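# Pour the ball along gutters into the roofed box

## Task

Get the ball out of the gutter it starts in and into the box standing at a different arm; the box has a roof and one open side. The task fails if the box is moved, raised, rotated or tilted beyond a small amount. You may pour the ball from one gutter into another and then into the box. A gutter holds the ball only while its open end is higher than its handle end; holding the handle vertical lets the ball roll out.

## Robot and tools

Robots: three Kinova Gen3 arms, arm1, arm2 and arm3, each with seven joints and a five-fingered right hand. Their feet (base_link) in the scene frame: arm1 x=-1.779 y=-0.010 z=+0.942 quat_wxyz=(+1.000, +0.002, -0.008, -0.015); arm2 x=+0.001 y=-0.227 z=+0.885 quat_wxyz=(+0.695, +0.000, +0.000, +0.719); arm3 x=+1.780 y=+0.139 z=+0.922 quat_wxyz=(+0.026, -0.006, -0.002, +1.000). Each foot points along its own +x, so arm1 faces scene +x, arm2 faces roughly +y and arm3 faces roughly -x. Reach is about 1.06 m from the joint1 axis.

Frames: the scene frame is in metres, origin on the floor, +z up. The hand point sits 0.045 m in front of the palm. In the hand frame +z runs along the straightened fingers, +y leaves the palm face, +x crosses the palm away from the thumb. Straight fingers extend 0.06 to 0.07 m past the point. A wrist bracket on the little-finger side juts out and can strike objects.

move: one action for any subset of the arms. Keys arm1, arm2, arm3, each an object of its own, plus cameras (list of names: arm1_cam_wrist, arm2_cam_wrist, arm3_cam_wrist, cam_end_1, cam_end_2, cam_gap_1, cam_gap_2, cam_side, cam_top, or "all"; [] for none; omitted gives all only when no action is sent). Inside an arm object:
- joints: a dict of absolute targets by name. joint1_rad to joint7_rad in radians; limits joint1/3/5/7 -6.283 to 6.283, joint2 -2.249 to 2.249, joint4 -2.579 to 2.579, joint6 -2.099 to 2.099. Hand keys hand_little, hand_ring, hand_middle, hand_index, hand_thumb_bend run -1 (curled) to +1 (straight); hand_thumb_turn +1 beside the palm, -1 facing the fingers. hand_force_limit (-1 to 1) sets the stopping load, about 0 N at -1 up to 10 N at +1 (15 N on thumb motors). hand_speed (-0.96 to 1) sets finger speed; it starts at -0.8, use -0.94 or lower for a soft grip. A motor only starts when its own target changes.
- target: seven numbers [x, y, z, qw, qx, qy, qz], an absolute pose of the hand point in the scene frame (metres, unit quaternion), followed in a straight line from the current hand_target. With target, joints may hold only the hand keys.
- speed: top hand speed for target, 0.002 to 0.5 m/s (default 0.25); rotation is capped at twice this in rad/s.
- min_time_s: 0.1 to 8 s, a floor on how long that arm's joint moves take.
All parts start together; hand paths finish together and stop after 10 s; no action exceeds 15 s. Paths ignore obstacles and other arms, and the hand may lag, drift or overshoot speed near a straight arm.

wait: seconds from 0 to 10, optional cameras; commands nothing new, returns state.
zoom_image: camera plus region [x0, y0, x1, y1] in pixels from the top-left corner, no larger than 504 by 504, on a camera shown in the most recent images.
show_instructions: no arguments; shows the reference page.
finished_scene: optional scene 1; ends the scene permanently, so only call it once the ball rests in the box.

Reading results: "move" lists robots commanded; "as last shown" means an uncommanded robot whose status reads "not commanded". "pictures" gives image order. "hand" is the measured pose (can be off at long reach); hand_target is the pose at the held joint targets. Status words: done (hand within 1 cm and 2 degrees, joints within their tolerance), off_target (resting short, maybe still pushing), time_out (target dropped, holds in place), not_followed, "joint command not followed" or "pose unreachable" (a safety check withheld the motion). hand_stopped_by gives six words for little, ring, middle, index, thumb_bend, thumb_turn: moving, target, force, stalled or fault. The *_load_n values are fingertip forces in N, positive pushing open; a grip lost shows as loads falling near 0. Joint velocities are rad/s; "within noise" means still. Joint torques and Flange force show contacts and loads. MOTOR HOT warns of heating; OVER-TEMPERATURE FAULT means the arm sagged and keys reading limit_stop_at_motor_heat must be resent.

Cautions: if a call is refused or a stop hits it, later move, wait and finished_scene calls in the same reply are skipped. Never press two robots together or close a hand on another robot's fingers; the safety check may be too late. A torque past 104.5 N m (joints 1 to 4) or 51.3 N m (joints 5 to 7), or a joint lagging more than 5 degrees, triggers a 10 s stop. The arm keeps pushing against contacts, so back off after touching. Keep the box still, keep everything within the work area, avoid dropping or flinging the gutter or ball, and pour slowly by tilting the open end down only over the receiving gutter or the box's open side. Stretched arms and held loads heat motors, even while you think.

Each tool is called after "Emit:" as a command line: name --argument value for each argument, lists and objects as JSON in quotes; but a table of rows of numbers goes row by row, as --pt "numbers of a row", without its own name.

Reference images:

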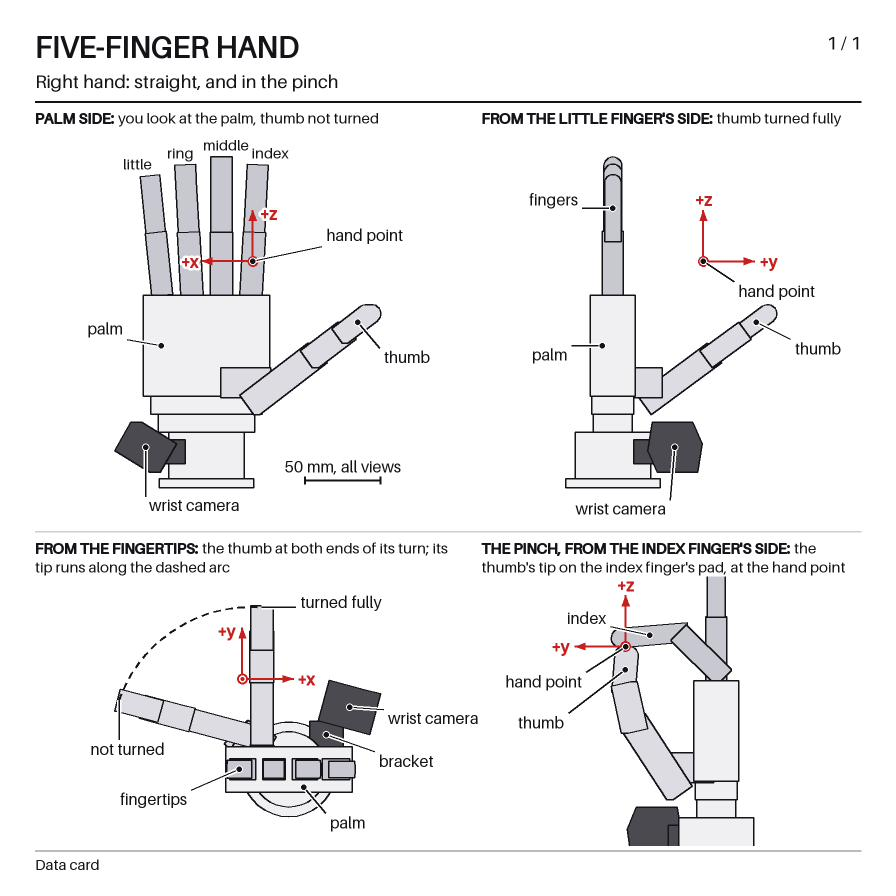

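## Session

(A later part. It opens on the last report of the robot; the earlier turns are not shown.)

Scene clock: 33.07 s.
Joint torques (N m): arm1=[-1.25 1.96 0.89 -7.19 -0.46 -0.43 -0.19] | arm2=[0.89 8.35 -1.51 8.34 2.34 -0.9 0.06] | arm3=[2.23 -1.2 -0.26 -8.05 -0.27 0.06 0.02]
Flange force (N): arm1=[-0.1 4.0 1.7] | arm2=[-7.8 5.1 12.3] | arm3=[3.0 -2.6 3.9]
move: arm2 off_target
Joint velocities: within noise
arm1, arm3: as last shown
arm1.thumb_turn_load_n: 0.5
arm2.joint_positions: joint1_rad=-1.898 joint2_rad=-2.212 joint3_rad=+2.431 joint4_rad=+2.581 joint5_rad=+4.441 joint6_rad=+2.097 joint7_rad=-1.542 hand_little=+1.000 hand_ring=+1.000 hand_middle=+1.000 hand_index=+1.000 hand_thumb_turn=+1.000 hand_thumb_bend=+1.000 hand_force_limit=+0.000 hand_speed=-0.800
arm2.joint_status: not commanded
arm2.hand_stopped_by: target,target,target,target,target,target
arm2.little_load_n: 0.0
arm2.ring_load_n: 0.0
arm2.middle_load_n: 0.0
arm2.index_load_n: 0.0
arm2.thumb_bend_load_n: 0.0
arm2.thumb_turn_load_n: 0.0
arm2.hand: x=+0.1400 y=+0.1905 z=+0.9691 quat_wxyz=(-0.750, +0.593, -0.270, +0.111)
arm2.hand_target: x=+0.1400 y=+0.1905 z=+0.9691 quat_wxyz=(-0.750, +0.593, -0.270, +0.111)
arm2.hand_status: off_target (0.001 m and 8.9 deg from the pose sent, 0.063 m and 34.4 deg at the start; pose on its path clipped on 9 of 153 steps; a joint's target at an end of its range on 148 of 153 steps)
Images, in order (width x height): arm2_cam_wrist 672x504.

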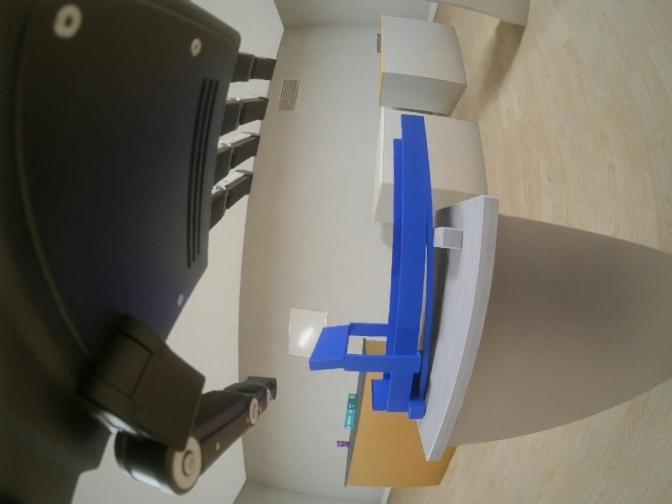

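Emit:
move --arm2 '{"target": [0.12, 0.08, 1.22, 0.7071, -0.7071, 0, 0], "speed": 0.4}' --cameras '["cam_side"]'

Emit:
move --arm2 '{"joints": {"joint1_rad": 0.382, "joint2_rad": -0.419, "joint3_rad": 0.0, "joint4_rad": 1.513, "joint5_rad": 0.0, "joint6_rad": 1.883, "joint7_rad": -1.84}, "min_time_s": 3}' --cameras '["cam_side"]'

Scene clock: 52.57 s.
Joint torques (N m): arm1=[-1.25 1.95 0.84 -7.25 -0.4 -0.43 -0.2] | arm2=[0.59 6.46 1.73 -0.26 -0.55 2.34 -0.1] | arm3=[2.28 -1.19 -0.25 -8.18 -0.29 0.03 -0.03]
Flange force (N): arm1=[-0.1 3.9 2.0] | arm2=no reading | arm3=[3.0 -2.8 4.3]
move: arm2 moving
Joint velocities: arm1=[within noise] | arm2=[-0.042 -0.047 0.082 -0.001 0.014 0.06 0.016] | arm3=[within noise]
arm1, arm3: as last shown
arm1.thumb_turn_load_n: 0.0
arm2.joint_positions: joint1_rad=-2.488 joint2_rad=-0.334 joint3_rad=+4.339 joint4_rad=+2.581 joint5_rad=+4.899 joint6_rad=+1.915 joint7_rad=-3.499 hand_little=+1.000 hand_ring=+1.000 hand_middle=+1.000 hand_index=+1.000 hand_thumb_turn=+1.000 hand_thumb_bend=+1.000 hand_force_limit=+0.000 hand_speed=-0.800
arm2.joint_status: not commanded
arm2.hand_stopped_by: target,target,target,target,target,target
arm2.little_load_n: -0.5
arm2.ring_load_n: -0.5
arm2.middle_load_n: 0.0
arm2.index_load_n: 0.0
arm2.thumb_bend_load_n: 0.0
arm2.thumb_turn_load_n: 0.0
arm2.hand: x=+0.1208 y=+0.0800 z=+1.2206 quat_wxyz=(-0.685, +0.728, +0.025, -0.032)
arm2.hand_target: x=+0.1208 y=+0.0800 z=+1.2206 quat_wxyz=(-0.685, +0.728, +0.025, -0.032)
arm2.hand_status: moving (0.001 m and 5.8 deg from the pose sent, 0.275 m and 36.4 deg at the start; pose on its path clipped on 56 of 179 steps; a joint's target at an end of its range on 179 of 179 steps)
Images, in order (width x height): cam_side 896x504.

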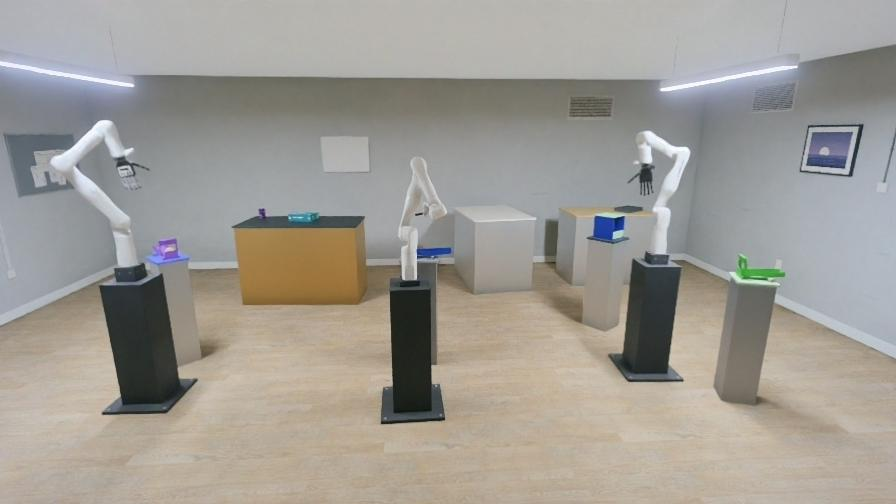

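Scene clock: 58.07 s.
Joint torques (N m): arm1=[-1.23 1.92 0.87 -7.19 -0.5 -0.45 -0.17] | arm2=[0.89 -1.05 0.99 -5.56 0.27 -0.65 0.11] | arm3=[2.26 -1.1 -0.28 -8.14 -0.29 0.09 -0.02]
Flange force (N): arm1=[-0.2 3.9 1.6] | arm2=[-4.1 5.1 -8.9] | arm3=[3.0 -2.9 4.4]
move: arm2 done
Joint velocities: within noise
arm1.joint_positions: joint1_rad=-0.792 joint2_rad=-0.540 joint3_rad=-0.032 joint4_rad=+1.407 joint5_rad=-0.094 joint6_rad=+2.048 joint7_rad=-2.228 hand_little=+1.000 hand_ring=+1.000 hand_middle=+1.000 hand_index=+1.000 hand_thumb_turn=+1.000 hand_thumb_bend=+1.000 hand_force_limit=+0.000 hand_speed=-0.800
arm1.joint_status: not commanded
arm1.hand_stopped_by: target,target,target,target,target,target
arm1.little_load_n: 0.0
arm1.ring_load_n: 0.0
arm1.middle_load_n: 0.0
arm1.index_load_n: -0.5
arm1.thumb_bend_load_n: 0.0
arm1.thumb_turn_load_n: 0.0
arm1.hand: x=-1.7078 y=+0.1234 z=+1.4948 quat_wxyz=(-0.072, +0.093, -0.988, -0.098)
arm1.hand_target: x=-1.7078 y=+0.1234 z=+1.4948 quat_wxyz=(-0.072, +0.093, -0.988, -0.098)
arm1.hand_status: not commanded
arm2.joint_positions: joint1_rad=+0.382 joint2_rad=-0.419 joint3_rad=+0.000 joint4_rad=+1.513 joint5_rad=+0.000 joint6_rad=+1.883 joint7_rad=-1.840 hand_little=+1.000 hand_ring=+1.000 hand_middle=+1.000 hand_index=+1.000 hand_thumb_turn=+1.000 hand_thumb_bend=+1.000 hand_force_limit=+0.000 hand_speed=-0.800
arm2.joint_status: all done
arm2.hand_stopped_by: target,target,target,target,target,target
arm2.little_load_n: 0.0
arm2.ring_load_n: 0.0
arm2.middle_load_n: 0.0
arm2.index_load_n: 0.0
arm2.thumb_bend_load_n: 0.0
arm2.thumb_turn_load_n: 0.0
arm2.hand: x=+0.0475 y=-0.0251 z=+1.3883 quat_wxyz=(-0.060, +0.458, -0.885, -0.056)
arm2.hand_target: x=+0.0475 y=-0.0251 z=+1.3883 quat_wxyz=(-0.060, +0.458, -0.885, -0.056)
arm2.hand_status: not commanded
arm3.joint_positions: joint1_rad=-0.183 joint2_rad=-0.256 joint3_rad=-0.047 joint4_rad=+1.438 joint5_rad=-0.129 joint6_rad=+2.035 joint7_rad=-2.297 hand_little=+1.000 hand_ring=+1.000 hand_middle=+1.000 hand_index=+1.000 hand_thumb_turn=+1.000 hand_thumb_bend=+1.000 hand_force_limit=+0.000 hand_speed=-0.800
arm3.joint_status: not commanded
arm3.hand_stopped_by: target,target,target,target,target,target
arm3.little_load_n: 0.0
arm3.ring_load_n: 0.0
arm3.middle_load_n: 0.0
arm3.index_load_n: 0.0
arm3.thumb_bend_load_n: 0.0
arm3.thumb_turn_load_n: 0.0
arm3.hand: x=+1.5652 y=+0.0565 z=+1.4091 quat_wxyz=(+0.027, +0.967, -0.246, +0.062)
arm3.hand_target: x=+1.5652 y=+0.0565 z=+1.4091 quat_wxyz=(+0.027, +0.967, -0.246, +0.062)
arm3.hand_status: not commanded
Images, in order (width x height): cam_side 896x504.

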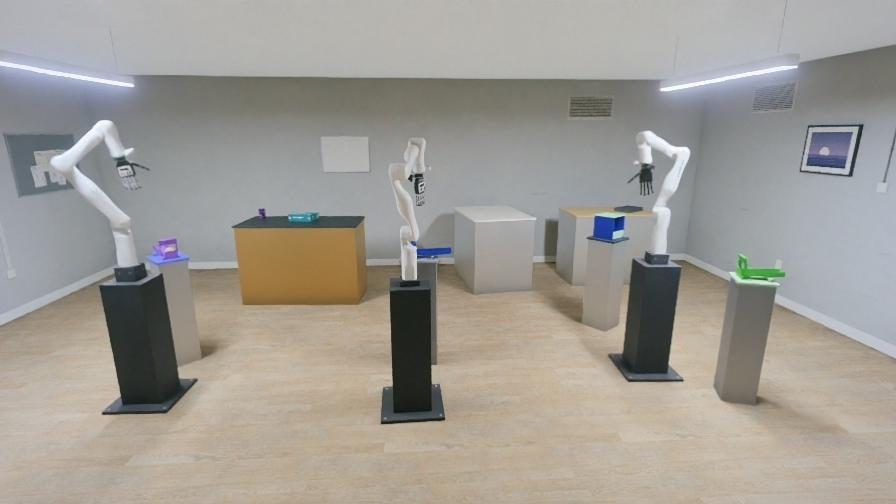

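Emit:
move --arm2 '{"joints": {"joint1_rad": -0.637, "joint2_rad": 1.686, "joint3_rad": 1.698, "joint4_rad": 0.761, "joint5_rad": 0.0, "joint6_rad": 1.644, "joint7_rad": -1.553}, "min_time_s": 4}' --cameras '["arm2_cam_wrist", "cam_side", "cam_gap_2"]'

Scene clock: 69.20 s.
Joint torques (N m): arm1=[-1.2 1.91 0.91 -7.15 -0.46 -0.44 -0.16] | arm2=[0.9 -25.16 7.94 3.66 2.75 -0.17 0.02] | arm3=[2.21 -1.2 -0.25 -8.18 -0.31 0.03 0.05]
Flange force (N): arm1=[-0.1 4.1 1.5] | arm2=[-11.7 3.5 -8.8] | arm3=[3.1 -2.6 4.3]
move: arm2 done
Joint velocities: within noise
arm1, arm3: as last shown
arm1.index_load_n: 0.0
arm2.joint_positions: joint1_rad=-0.637 joint2_rad=+1.686 joint3_rad=+1.698 joint4_rad=+0.761 joint5_rad=+0.000 joint6_rad=+1.644 joint7_rad=-1.553 hand_little=+1.000 hand_ring=+1.000 hand_middle=+1.000 hand_index=+1.000 hand_thumb_turn=+1.000 hand_thumb_bend=+1.000 hand_force_limit=+0.000 hand_speed=-0.800
arm2.joint_status: all done
arm2.hand_stopped_by: target,target,target,target,target,target
arm2.little_load_n: 0.0
arm2.ring_load_n: 0.0
arm2.middle_load_n: 0.0
arm2.index_load_n: 0.0
arm2.thumb_bend_load_n: 0.0
arm2.thumb_turn_load_n: 0.0
arm2.hand: x=+0.1015 y=+0.4001 z=+1.1311 quat_wxyz=(-0.497, +0.419, -0.490, +0.581)
arm2.hand_target: x=+0.1015 y=+0.4001 z=+1.1311 quat_wxyz=(-0.497, +0.419, -0.490, +0.581)
arm2.hand_status: not commanded
pictures: arm2_cam_wrist, cam_gap_2, cam_side
Images, in order (width x height): arm2_cam_wrist 672x504, cam_gap_2 896x504, cam_side 896x504.

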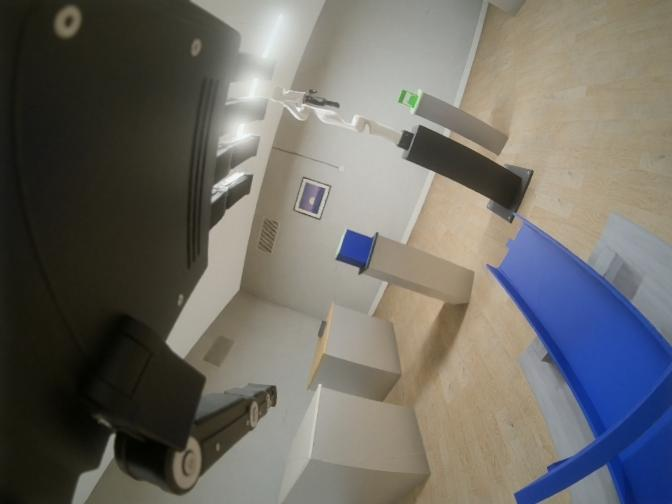

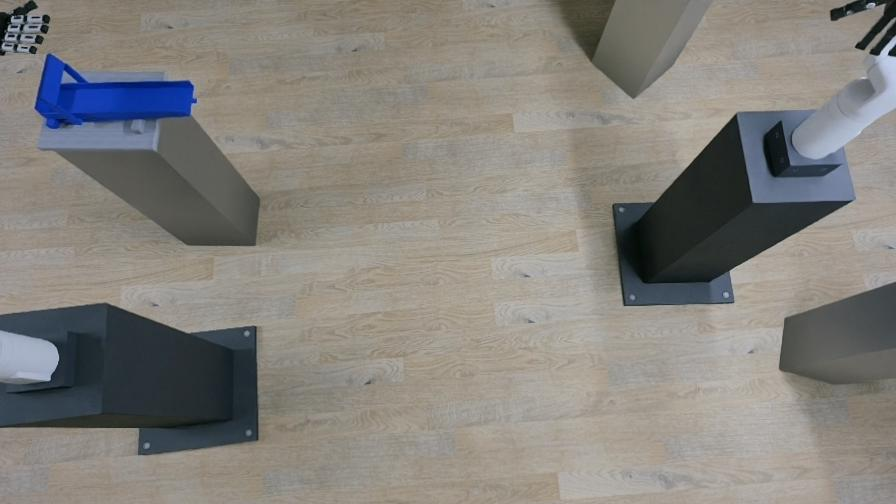

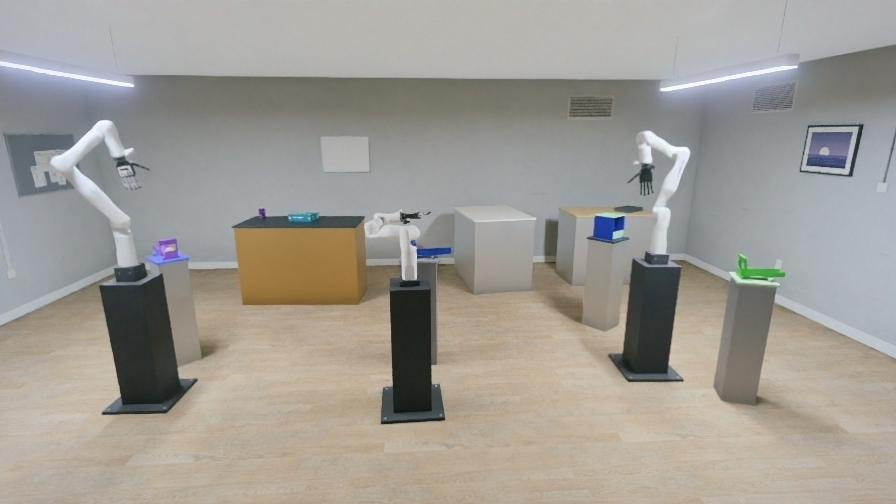

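Emit:
move --arm2 '{"target": [0.088, 0.395, 1.05, -0.497, 0.419, -0.490, 0.581], "speed": 0.1}' --cameras '["arm2_cam_wrist", "cam_gap_2"]'

Emit:
zoom_image --camera "arm2_cam_wrist" --region '[250, 100, 672, 504]'

Scene clock: 71.07 s.
Joint torques (N m): arm1=[-1.24 1.86 0.88 -7.24 -0.44 -0.42 -0.22] | arm2=[0.89 -25.11 7.49 4.29 2.69 0.08 0.05] | arm3=[2.22 -1.14 -0.25 -8.12 -0.31 0.04 -0.05]
Flange force (N): arm1=[-0.3 4.0 1.9] | arm2=[-12.8 5.3 -10.1] | arm3=[2.9 -3.0 4.2]
move: arm2 done
Joint velocities: within noise
arm1, arm3: as last shown
arm2.joint_positions: joint1_rad=-0.636 joint2_rad=+1.792 joint3_rad=+1.660 joint4_rad=+0.693 joint5_rad=-0.055 joint6_rad=+1.719 joint7_rad=-1.661 hand_little=+1.000 hand_ring=+1.000 hand_middle=+1.000 hand_index=+1.000 hand_thumb_turn=+1.000 hand_thumb_bend=+1.000 hand_force_limit=+0.000 hand_speed=-0.800
arm2.joint_status: not commanded
arm2.hand_stopped_by: target,target,target,target,target,target
arm2.little_load_n: 0.0
arm2.ring_load_n: 0.0
arm2.middle_load_n: -0.5
arm2.index_load_n: 0.0
arm2.thumb_bend_load_n: 0.0
arm2.thumb_turn_load_n: 0.0
arm2.hand: x=+0.0880 y=+0.3950 z=+1.0500 quat_wxyz=(-0.497, +0.419, -0.490, +0.581)
arm2.hand_target: x=+0.0880 y=+0.3950 z=+1.0500 quat_wxyz=(-0.497, +0.419, -0.490, +0.581)
arm2.hand_status: done (0.000 m and 0.0 deg from the pose sent, 0.082 m and 0.1 deg at the start)
arm3.ring_load_n: 0.5
Images, in order (width x height): arm2_cam_wrist 672x504, cam_gap_2 896x504.

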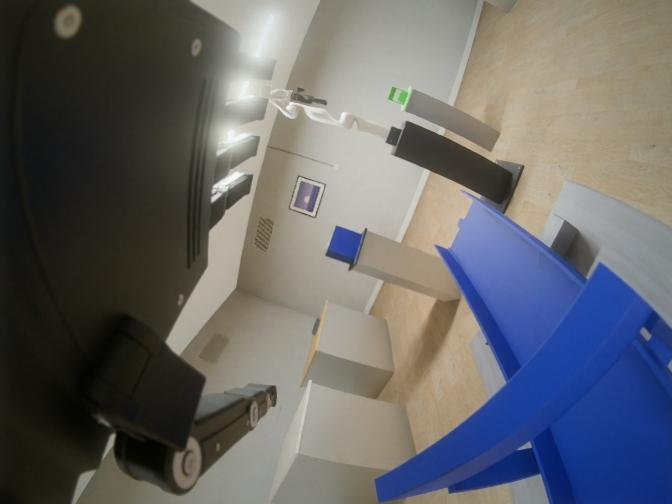

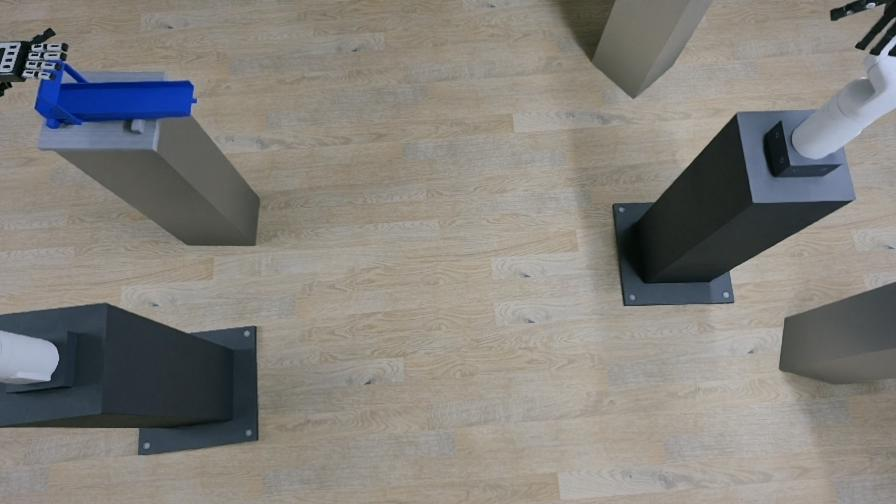

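Scaled by 1.194 from the camera's image (finer frame: 960x720).

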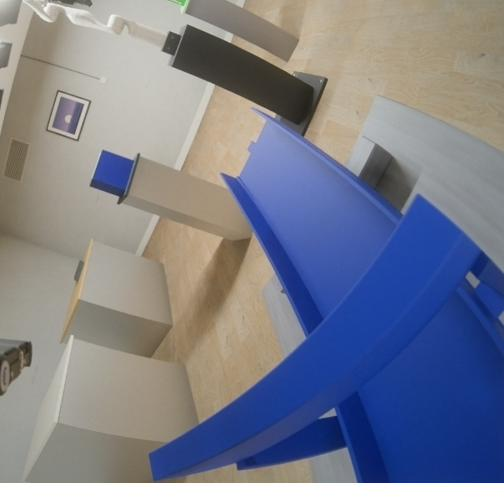

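Emit:
move --arm2 '{"target": [0.088, 0.395, 1.01, -0.497, 0.419, -0.490, 0.581], "speed": 0.1}' --cameras '["arm2_cam_wrist", "cam_gap_2", "cam_gap_1"]'

Emit:
zoom_image --camera "cam_gap_1" --region '[680, 0, 896, 140]'

Emit:
zoom_image --camera "cam_gap_2" --region '[0, 20, 216, 160]'

Scene clock: 73.50 s.
Joint torques (N m): arm1=[-1.26 1.86 0.87 -7.2 -0.45 -0.44 -0.21] | arm2=[0.9 -25.21 7.02 4.44 2.66 0.21 0.09] | arm3=[2.26 -1.15 -0.21 -8.16 -0.33 0.07 0.04]
Flange force (N): arm1=[-0.3 4.0 1.7] | arm2=[-13.8 6.4 -10.9] | arm3=[3.2 -2.6 4.4]
move: arm2 done
Joint velocities: within noise
arm1, arm3: as last shown
arm1.thumb_bend_load_n: -0.5
arm2.joint_positions: joint1_rad=-0.611 joint2_rad=+1.842 joint3_rad=+1.645 joint4_rad=+0.624 joint5_rad=-0.079 joint6_rad=+1.764 joint7_rad=-1.719 hand_little=+1.000 hand_ring=+1.000 hand_middle=+1.000 hand_index=+1.000 hand_thumb_turn=+1.000 hand_thumb_bend=+1.000 hand_force_limit=+0.000 hand_speed=-0.800
arm2.joint_status: not commanded
arm2.hand_stopped_by: target,target,target,target,target,target
arm2.little_load_n: 0.0
arm2.ring_load_n: 0.0
arm2.middle_load_n: 0.5
arm2.index_load_n: 0.0
arm2.thumb_bend_load_n: 0.0
arm2.thumb_turn_load_n: 0.0
arm2.hand: x=+0.0880 y=+0.3950 z=+1.0100 quat_wxyz=(-0.497, +0.419, -0.490, +0.581)
arm2.hand_target: x=+0.0880 y=+0.3950 z=+1.0100 quat_wxyz=(-0.497, +0.419, -0.490, +0.581)
arm2.hand_status: done (0.000 m and 0.0 deg from the pose sent, 0.040 m and 0.0 deg at the start)
arm3.ring_load_n: 0.0
arm3.middle_load_n: 0.5
pictures: arm2_cam_wrist, cam_gap_1, cam_gap_2
Images, in order (width x height): arm2_cam_wrist 672x504, cam_gap_1 896x504, cam_gap_2 896x504.

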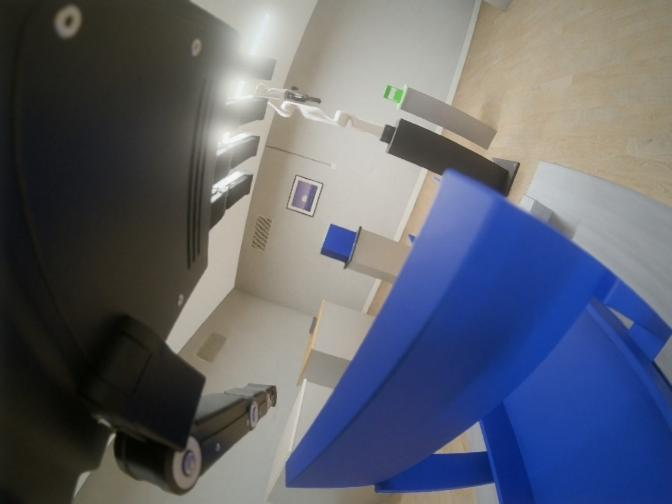

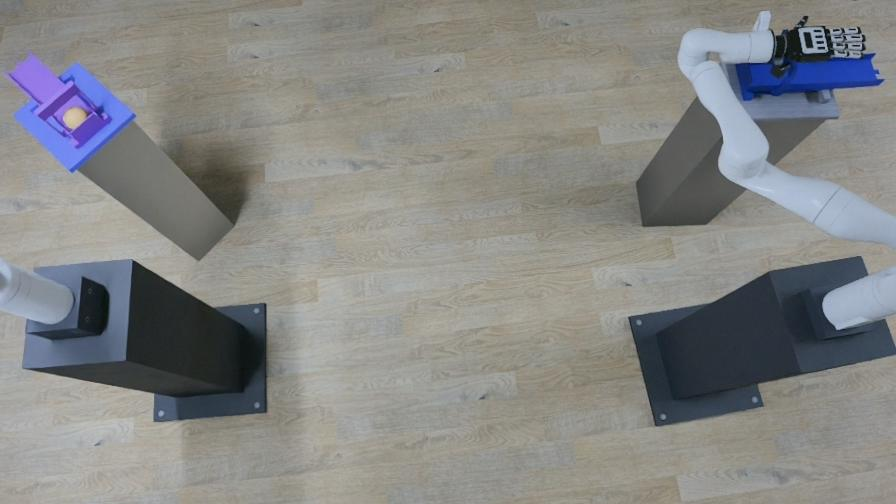

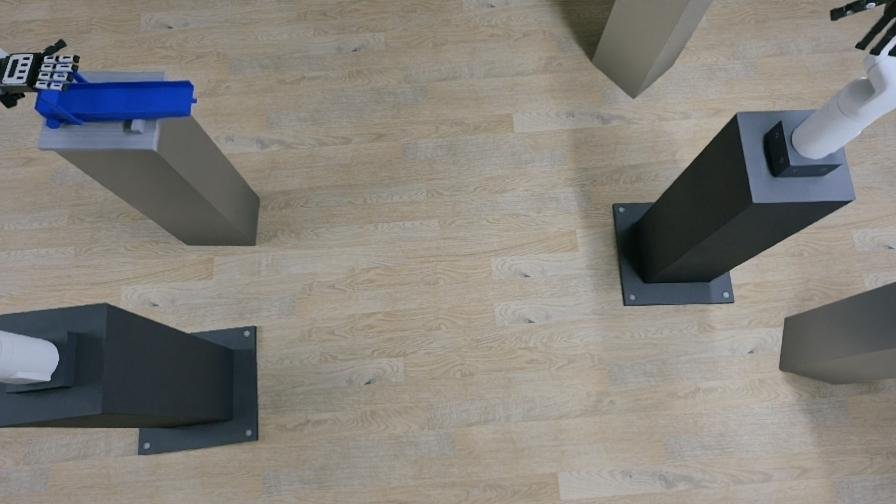

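Scaled by 2.333 from the camera's image (finer frame: 1280x720).

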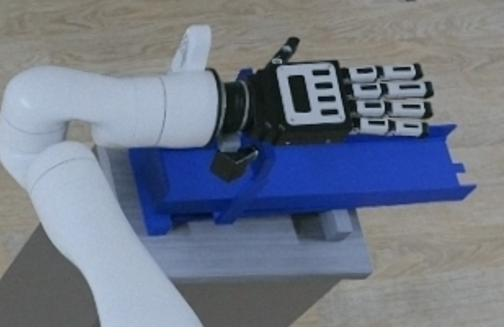

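Scaled by 2.333 from the camera's image (finer frame: 1280x720).

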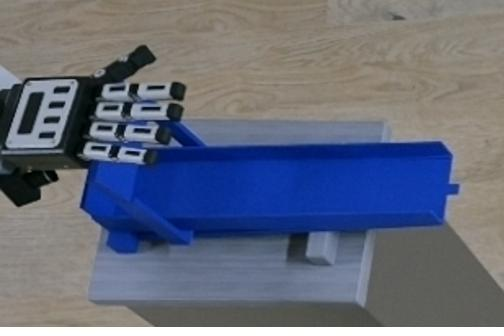

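Emit:
zoom_image --camera "arm2_cam_wrist" --region '[250, 100, 672, 504]'

Scaled by 1.194 from the camera's image (finer frame: 960x720).

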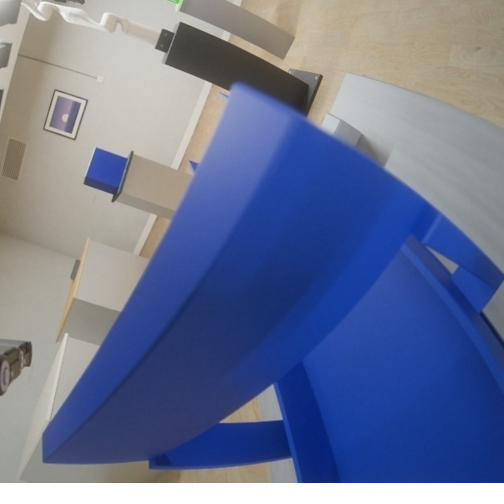

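Emit:
move --arm2 '{"target": [0.0, 0.36, 1.0, -0.497, 0.419, -0.490, 0.581], "speed": 0.1}' --cameras '["arm2_cam_wrist", "cam_gap_2", "cam_gap_1"]'

Emit:
zoom_image --camera "arm2_cam_wrist" --region '[230, 100, 530, 400]'

Scene clock: 80.30 s.
Joint torques (N m): arm1=[-1.22 1.96 0.8 -7.1 -0.48 -0.46 -0.2] | arm2=[0.79 -25.23 6.45 4.26 2.6 0.26 0.07] | arm3=[2.18 -1.1 -0.25 -7.99 -0.27 0.05 0.02]
Flange force (N): arm1=[-0.3 3.7 1.3] | arm2=no reading | arm3=[3.1 -2.7 3.7]
move: arm2 done
Joint velocities: within noise
arm1, arm3: as last shown
arm1.thumb_bend_load_n: 0.0
arm2.joint_positions: joint1_rad=-0.720 joint2_rad=+1.847 joint3_rad=+1.633 joint4_rad=+0.555 joint5_rad=-0.094 joint6_rad=+1.938 joint7_rad=-1.723 hand_little=+1.000 hand_ring=+1.000 hand_middle=+1.000 hand_index=+1.000 hand_thumb_turn=+1.000 hand_thumb_bend=+1.000 hand_force_limit=+0.000 hand_speed=-0.800
arm2.joint_status: not commanded
arm2.hand_stopped_by: target,target,target,target,target,target
arm2.little_load_n: 0.0
arm2.ring_load_n: 0.0
arm2.middle_load_n: 0.0
arm2.index_load_n: 0.0
arm2.thumb_bend_load_n: 0.0
arm2.thumb_turn_load_n: -0.5
arm2.hand: x=+0.0000 y=+0.3600 z=+1.0000 quat_wxyz=(-0.497, +0.419, -0.490, +0.581)
arm2.hand_target: x=+0.0000 y=+0.3600 z=+1.0000 quat_wxyz=(-0.497, +0.419, -0.490, +0.581)
arm2.hand_status: done (0.000 m and 0.0 deg from the pose sent, 0.095 m and 0.0 deg at the start)
arm3.middle_load_n: 0.0
pictures: arm2_cam_wrist, cam_gap_1, cam_gap_2
Images, in order (width x height): arm2_cam_wrist 672x504, cam_gap_1 896x504, cam_gap_2 896x504.

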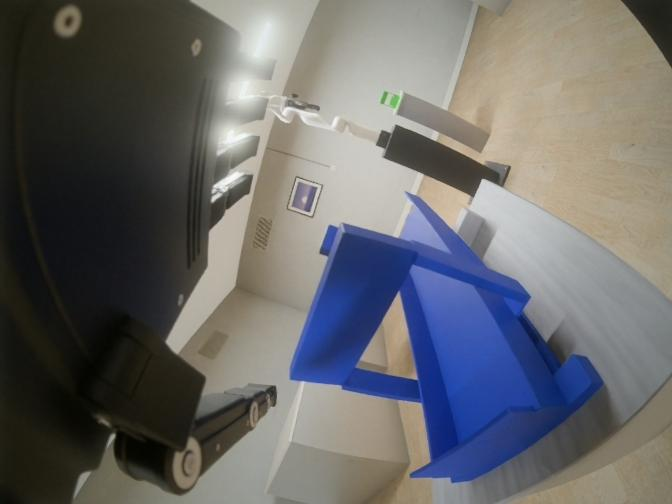

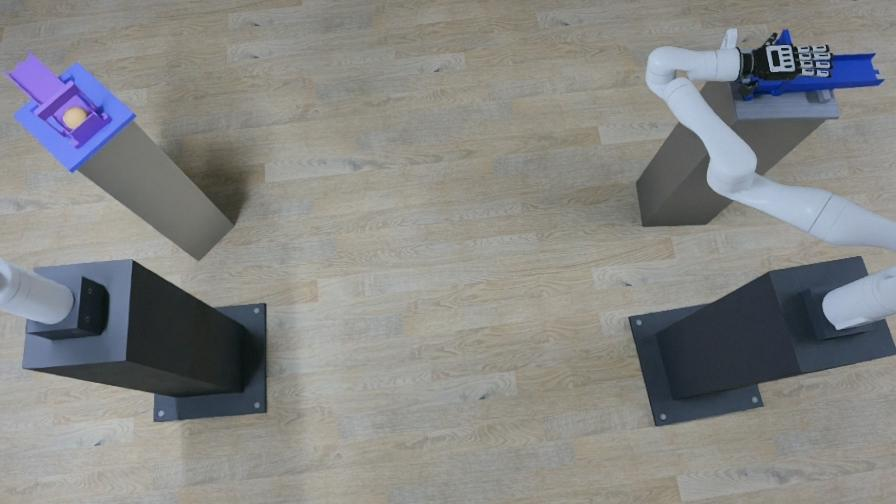

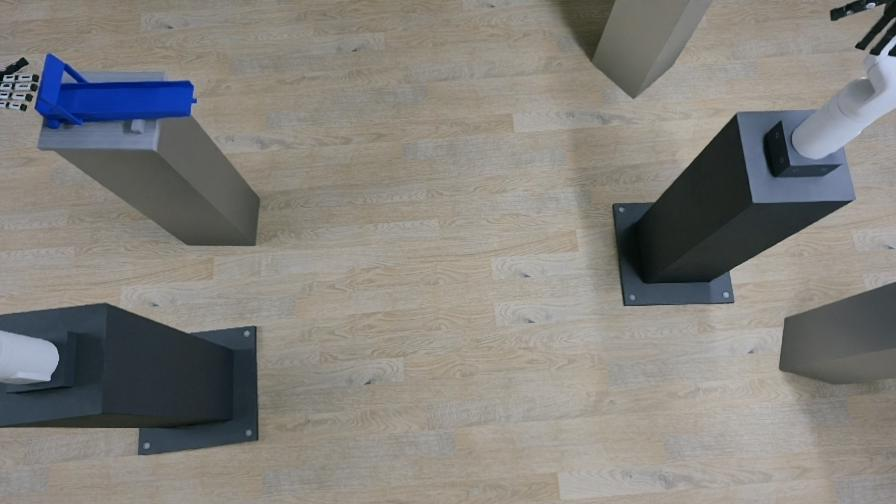

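Scaled by 1.680 from the camera's image (finer frame: 960x720).

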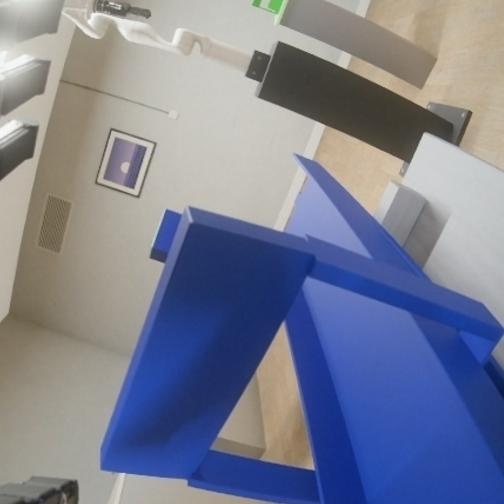

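Emit:
move --arm2 '{"target": [-0.05, 0.36, 1.05, -0.497, 0.419, -0.490, 0.581], "speed": 0.1}' --cameras '["cam_side"]'

Emit:
zoom_image --camera "cam_side" --region '[390, 220, 470, 280]'

Emit:
zoom_image --camera "cam_side" --region '[350, 180, 470, 300]'

Scene clock: 83.17 s.
Joint torques (N m): arm1=[-1.26 1.94 0.87 -7.27 -0.43 -0.44 -0.2] | arm2=[0.86 -26.42 5.13 3.64 2.44 0.02 -0.03] | arm3=[2.37 -1.15 -0.29 -8.16 -0.35 0.01 0.03]
Flange force (N): arm1=[0.0 3.9 2.0] | arm2=no reading | arm3=[3.1 -2.8 4.2]
move: arm2 done
Joint velocities: arm1=[within noise] | arm2=[0.001 0.001 0.002 0.001 -0.005 0 0] | arm3=[within noise]
arm1, arm3: as last shown
arm2.joint_positions: joint1_rad=-0.698 joint2_rad=+1.766 joint3_rad=+1.664 joint4_rad=+0.373 joint5_rad=-0.047 joint6_rad=+2.097 joint7_rad=-1.644 hand_little=+1.000 hand_ring=+1.000 hand_middle=+1.000 hand_index=+1.000 hand_thumb_turn=+1.000 hand_thumb_bend=+1.000 hand_force_limit=+0.000 hand_speed=-0.800
arm2.joint_status: not commanded
arm2.hand_stopped_by: target,target,target,target,target,target
arm2.little_load_n: 0.0
arm2.ring_load_n: 0.0
arm2.middle_load_n: -0.5
arm2.index_load_n: 0.0
arm2.thumb_bend_load_n: 0.0
arm2.thumb_turn_load_n: 0.0
arm2.hand: x=-0.0499 y=+0.3599 z=+1.0501 quat_wxyz=(-0.497, +0.420, -0.490, +0.580)
arm2.hand_target: x=-0.0499 y=+0.3598 z=+1.0500 quat_wxyz=(-0.497, +0.420, -0.490, +0.580)
arm2.hand_status: done (0.000 m and 0.1 deg from the pose sent, 0.071 m and 0.0 deg at the start; a joint's target at an end of its range on 15 of 39 steps)
Images, in order (width x height): cam_side 896x504.

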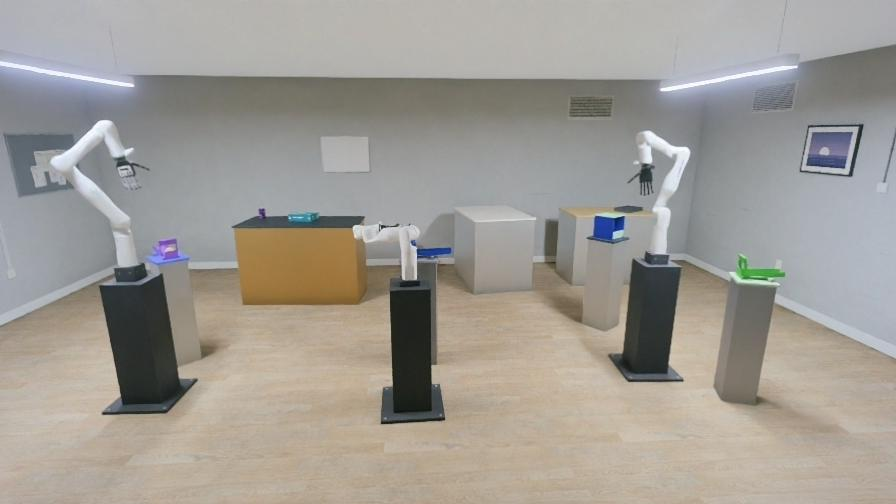

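Scaled by 6.300 from the camera's image (finer frame: 1280x720).

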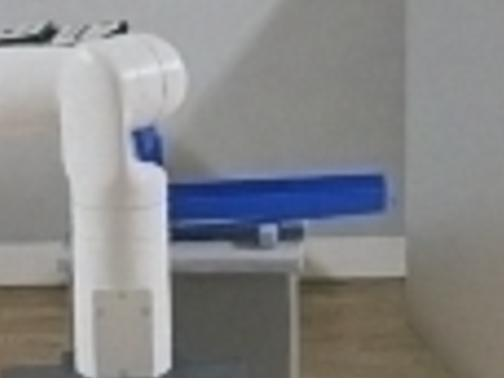

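Scaled by 4.200 from the camera's image (finer frame: 1280x720).

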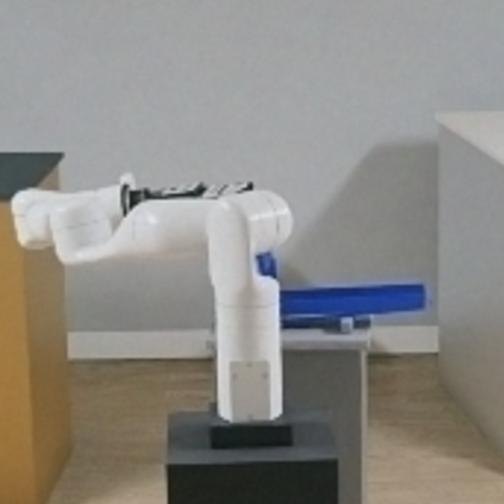

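Emit:
move --cameras '["arm2_cam_wrist"]'

Emit:
zoom_image --camera "arm2_cam_wrist" --region '[260, 200, 560, 440]'

Scene clock: 90.60 s.
Joint torques (N m): arm1=[-1.28 1.97 0.92 -7.2 -0.48 -0.44 -0.17] | arm2=[0.88 -26.37 5.33 3.7 2.43 0.06 0.05] | arm3=[2.27 -1.12 -0.27 -8.09 -0.36 0.01 0.03]
Flange force (N): arm1=[0.1 4.1 1.8] | arm2=no reading | arm3=[3.1 -2.8 3.9]
Joint velocities: within noise
arm1.joint_positions: joint1_rad=-0.792 joint2_rad=-0.540 joint3_rad=-0.032 joint4_rad=+1.407 joint5_rad=-0.094 joint6_rad=+2.048 joint7_rad=-2.228 hand_little=+1.000 hand_ring=+1.000 hand_middle=+1.000 hand_index=+1.000 hand_thumb_turn=+1.000 hand_thumb_bend=+1.000 hand_force_limit=+0.000 hand_speed=-0.800
arm1.joint_status: not commanded
arm1.hand_stopped_by: target,target,target,target,target,target
arm1.little_load_n: 0.0
arm1.ring_load_n: 0.0
arm1.middle_load_n: 0.0
arm1.index_load_n: 0.0
arm1.thumb_bend_load_n: 0.0
arm1.thumb_turn_load_n: 0.0
arm1.hand: x=-1.7078 y=+0.1234 z=+1.4948 quat_wxyz=(-0.072, +0.093, -0.988, -0.098) (m; scene frame)
arm1.hand_target: x=-1.7078 y=+0.1234 z=+1.4948 quat_wxyz=(-0.072, +0.093, -0.988, -0.098) (m; scene frame)
arm1.hand_status: not commanded
arm2.joint_positions: joint1_rad=-0.698 joint2_rad=+1.766 joint3_rad=+1.665 joint4_rad=+0.373 joint5_rad=-0.048 joint6_rad=+2.097 joint7_rad=-1.644 hand_little=+1.000 hand_ring=+1.000 hand_middle=+1.000 hand_index=+1.000 hand_thumb_turn=+1.000 hand_thumb_bend=+1.000 hand_force_limit=+0.000 hand_speed=-0.800
arm2.joint_status: not commanded
arm2.hand_stopped_by: target,target,target,target,target,target
arm2.little_load_n: 0.0
arm2.ring_load_n: -0.5
arm2.middle_load_n: 0.0
arm2.index_load_n: 0.0
arm2.thumb_bend_load_n: 0.0
arm2.thumb_turn_load_n: 0.0
arm2.hand: x=-0.0499 y=+0.3598 z=+1.0500 quat_wxyz=(-0.497, +0.420, -0.490, +0.580) (m; scene frame)
arm2.hand_target: x=-0.0499 y=+0.3598 z=+1.0500 quat_wxyz=(-0.497, +0.420, -0.490, +0.580) (m; scene frame)
arm2.hand_status: done (0.000 m and 0.1 deg from the pose sent, 0.071 m and 0.0 deg at the start; a joint's target at an end of its range on 15 of 39 steps)
arm3.joint_positions: joint1_rad=-0.183 joint2_rad=-0.256 joint3_rad=-0.047 joint4_rad=+1.438 joint5_rad=-0.129 joint6_rad=+2.035 joint7_rad=-2.297 hand_little=+1.000 hand_ring=+1.000 hand_middle=+1.000 hand_index=+1.000 hand_thumb_turn=+1.000 hand_thumb_bend=+1.000 hand_force_limit=+0.000 hand_speed=-0.800
arm3.joint_status: not commanded
arm3.hand_stopped_by: target,target,target,target,target,target
arm3.little_load_n: 0.0
arm3.ring_load_n: 0.0
arm3.middle_load_n: 0.0
arm3.index_load_n: 0.0
arm3.thumb_bend_load_n: 0.0
arm3.thumb_turn_load_n: 0.0
arm3.hand: x=+1.5652 y=+0.0565 z=+1.4091 quat_wxyz=(+0.027, +0.967, -0.246, +0.062) (m; scene frame)
arm3.hand_target: x=+1.5652 y=+0.0565 z=+1.4091 quat_wxyz=(+0.027, +0.967, -0.246, +0.062) (m; scene frame)
arm3.hand_status: not commanded
pictures: arm2_cam_wrist
Images, in order (width x height): arm2_cam_wrist 672x504.

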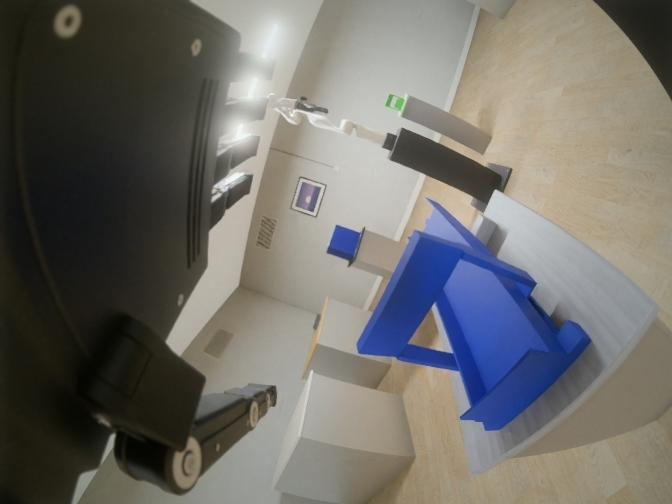

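Scaled by 1.680 from the camera's image (finer frame: 960x720).

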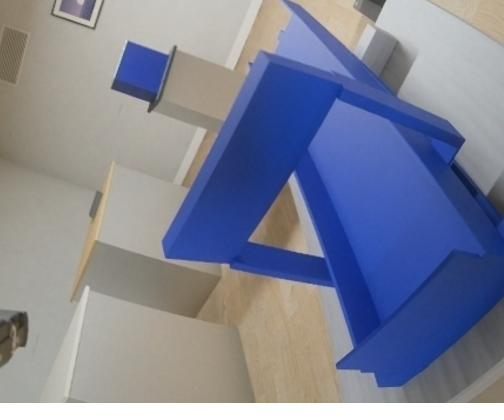

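Emit:
zoom_image --camera "arm2_cam_wrist" --region '[260, 60, 540, 270]'

Emit:
zoom_image --camera "arm2_cam_wrist" --region '[180, 270, 480, 500]'

Scaled by 1.800 from the camera's image (finer frame: 960x720).

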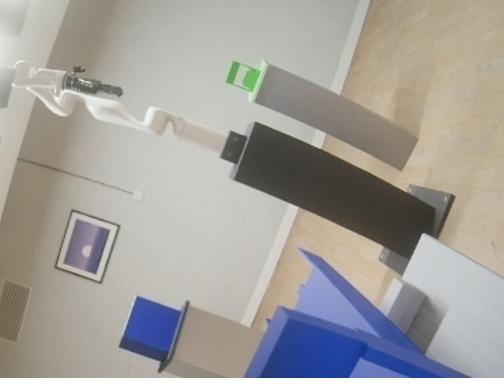

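Scaled by 1.680 from the camera's image (finer frame: 960x720).

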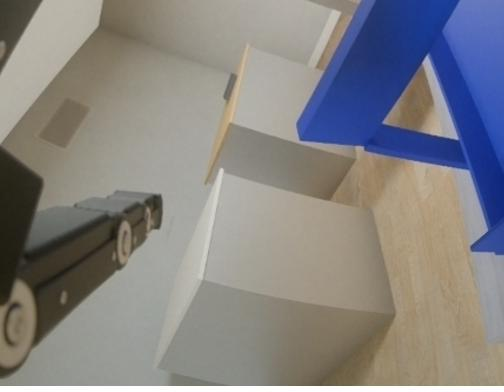

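Emit:
move --arm2 '{"target": [0.035, 0.420, 1.03, 0.4908, -0.4046, 0.4908, -0.5954], "speed": 0.1}' --cameras '["arm2_cam_wrist", "cam_gap_2", "cam_gap_1", "cam_top"]'

Emit:
zoom_image --camera "cam_gap_1" --region '[700, 0, 896, 127]'

Emit:
zoom_image --camera "cam_gap_2" --region '[0, 30, 196, 157]'

Emit:
zoom_image --camera "cam_top" --region '[380, 140, 540, 260]'

Scene clock: 96.90 s.
Joint torques (N m): arm1=[-1.3 1.93 0.9 -7.22 -0.43 -0.42 -0.17] | arm2=[0.81 -27.33 3.86 3.63 2.28 0.21 0.07] | arm3=[2.28 -1.17 -0.25 -8.12 -0.25 0.07 -0.02]
Flange force (N): arm1=[0.0 4.2 1.9] | arm2=no reading | arm3=[3.0 -2.7 4.2]
move: arm2 off_target
Joint velocities: within noise
arm1, arm3: as last shown
arm2.joint_positions: joint1_rad=-0.444 joint2_rad=+1.783 joint3_rad=+1.681 joint4_rad=+0.105 joint5_rad=-0.038 joint6_rad=+2.097 joint7_rad=-1.696 hand_little=+1.000 hand_ring=+1.000 hand_middle=+1.000 hand_index=+1.000 hand_thumb_turn=+1.000 hand_thumb_bend=+1.000 hand_force_limit=+0.000 hand_speed=-0.800
arm2.joint_status: not commanded
arm2.hand_stopped_by: target,target,target,target,target,target
arm2.little_load_n: 0.0
arm2.ring_load_n: 0.0
arm2.middle_load_n: -0.5
arm2.index_load_n: 0.0
arm2.thumb_bend_load_n: 0.0
arm2.thumb_turn_load_n: 0.0
arm2.hand: x=+0.0354 y=+0.4192 z=+1.0302 quat_wxyz=(-0.505, +0.423, -0.482, +0.578)
arm2.hand_target: x=+0.0354 y=+0.4192 z=+1.0302 quat_wxyz=(-0.505, +0.423, -0.482, +0.578)
arm2.hand_status: off_target (0.001 m and 3.5 deg from the pose sent, 0.106 m and 2.6 deg at the start; a joint's target at an end of its range on 48 of 48 steps)
pictures: arm2_cam_wrist, cam_gap_1, cam_gap_2, cam_top
Images, in order (width x height): arm2_cam_wrist 672x504, cam_gap_1 896x504, cam_gap_2 896x504, cam_top 896x504.

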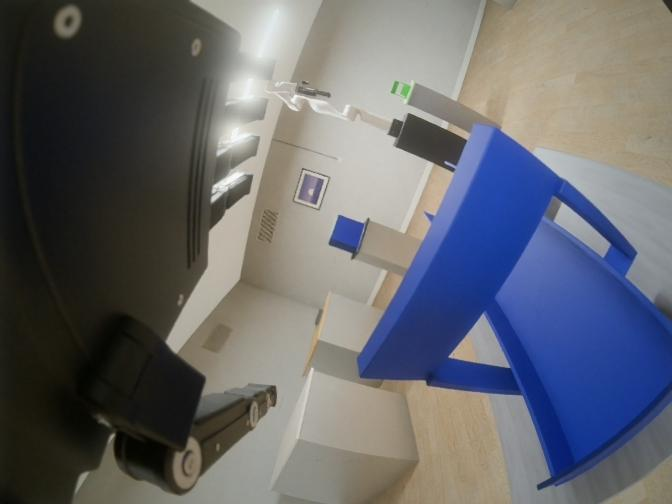

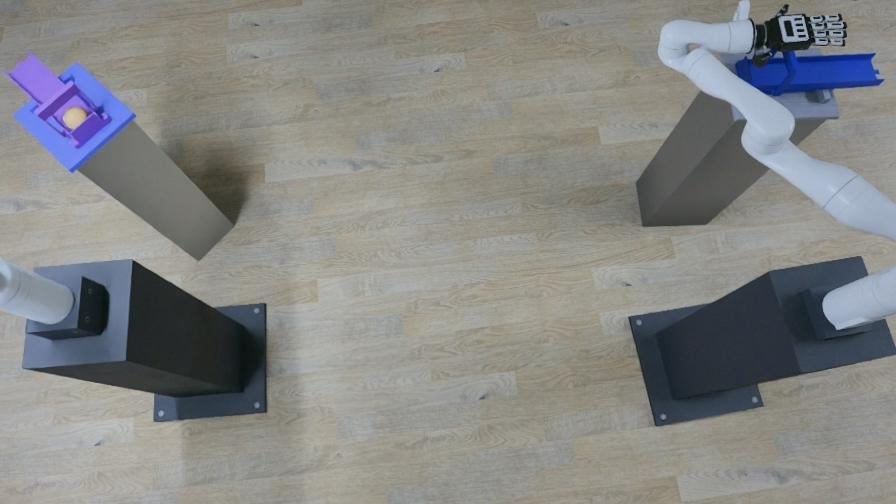

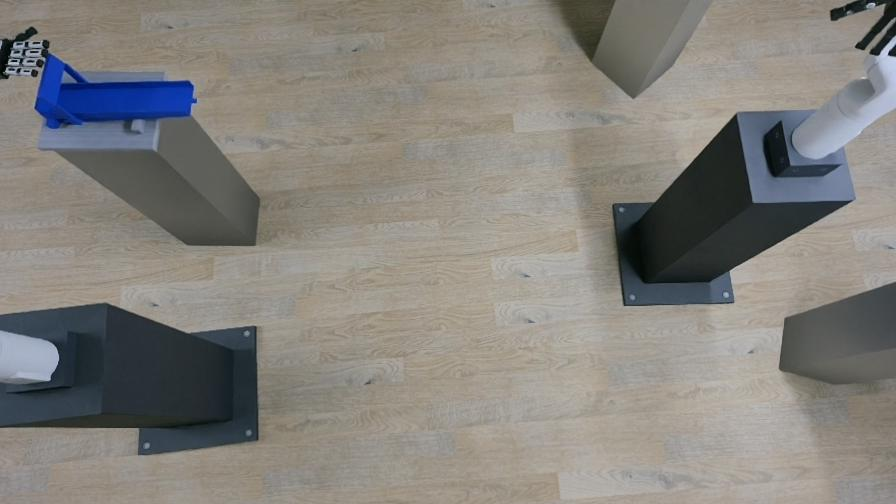

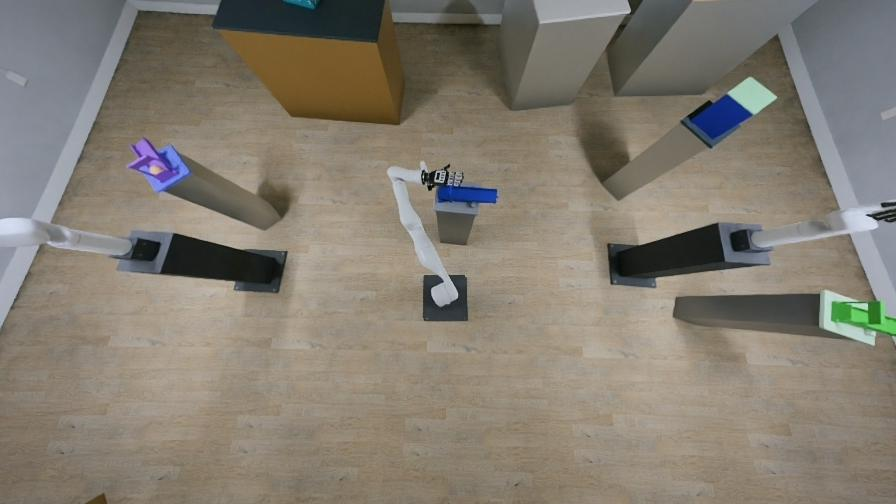

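Scaled by 2.571 from the camera's image (finer frame: 1280x720).

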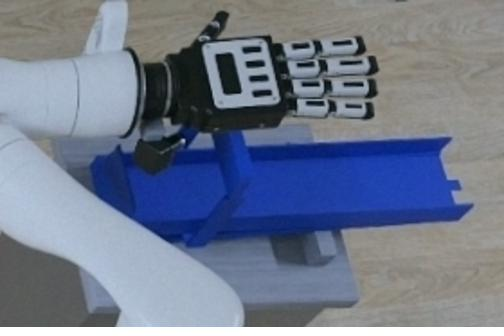

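Scaled by 2.571 from the camera's image (finer frame: 1280x720).

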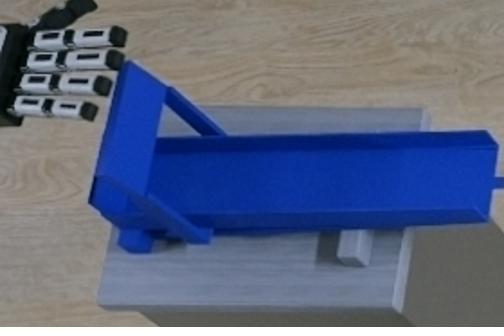

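Scaled by 3.150 from the camera's image (finer frame: 1280x720).

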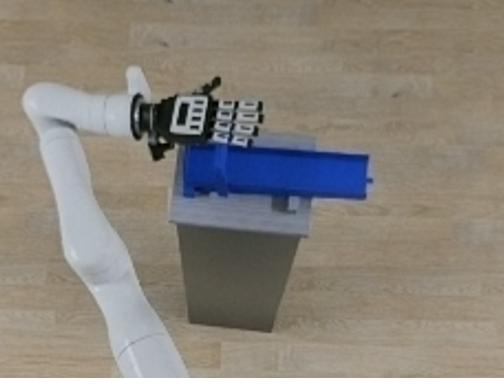

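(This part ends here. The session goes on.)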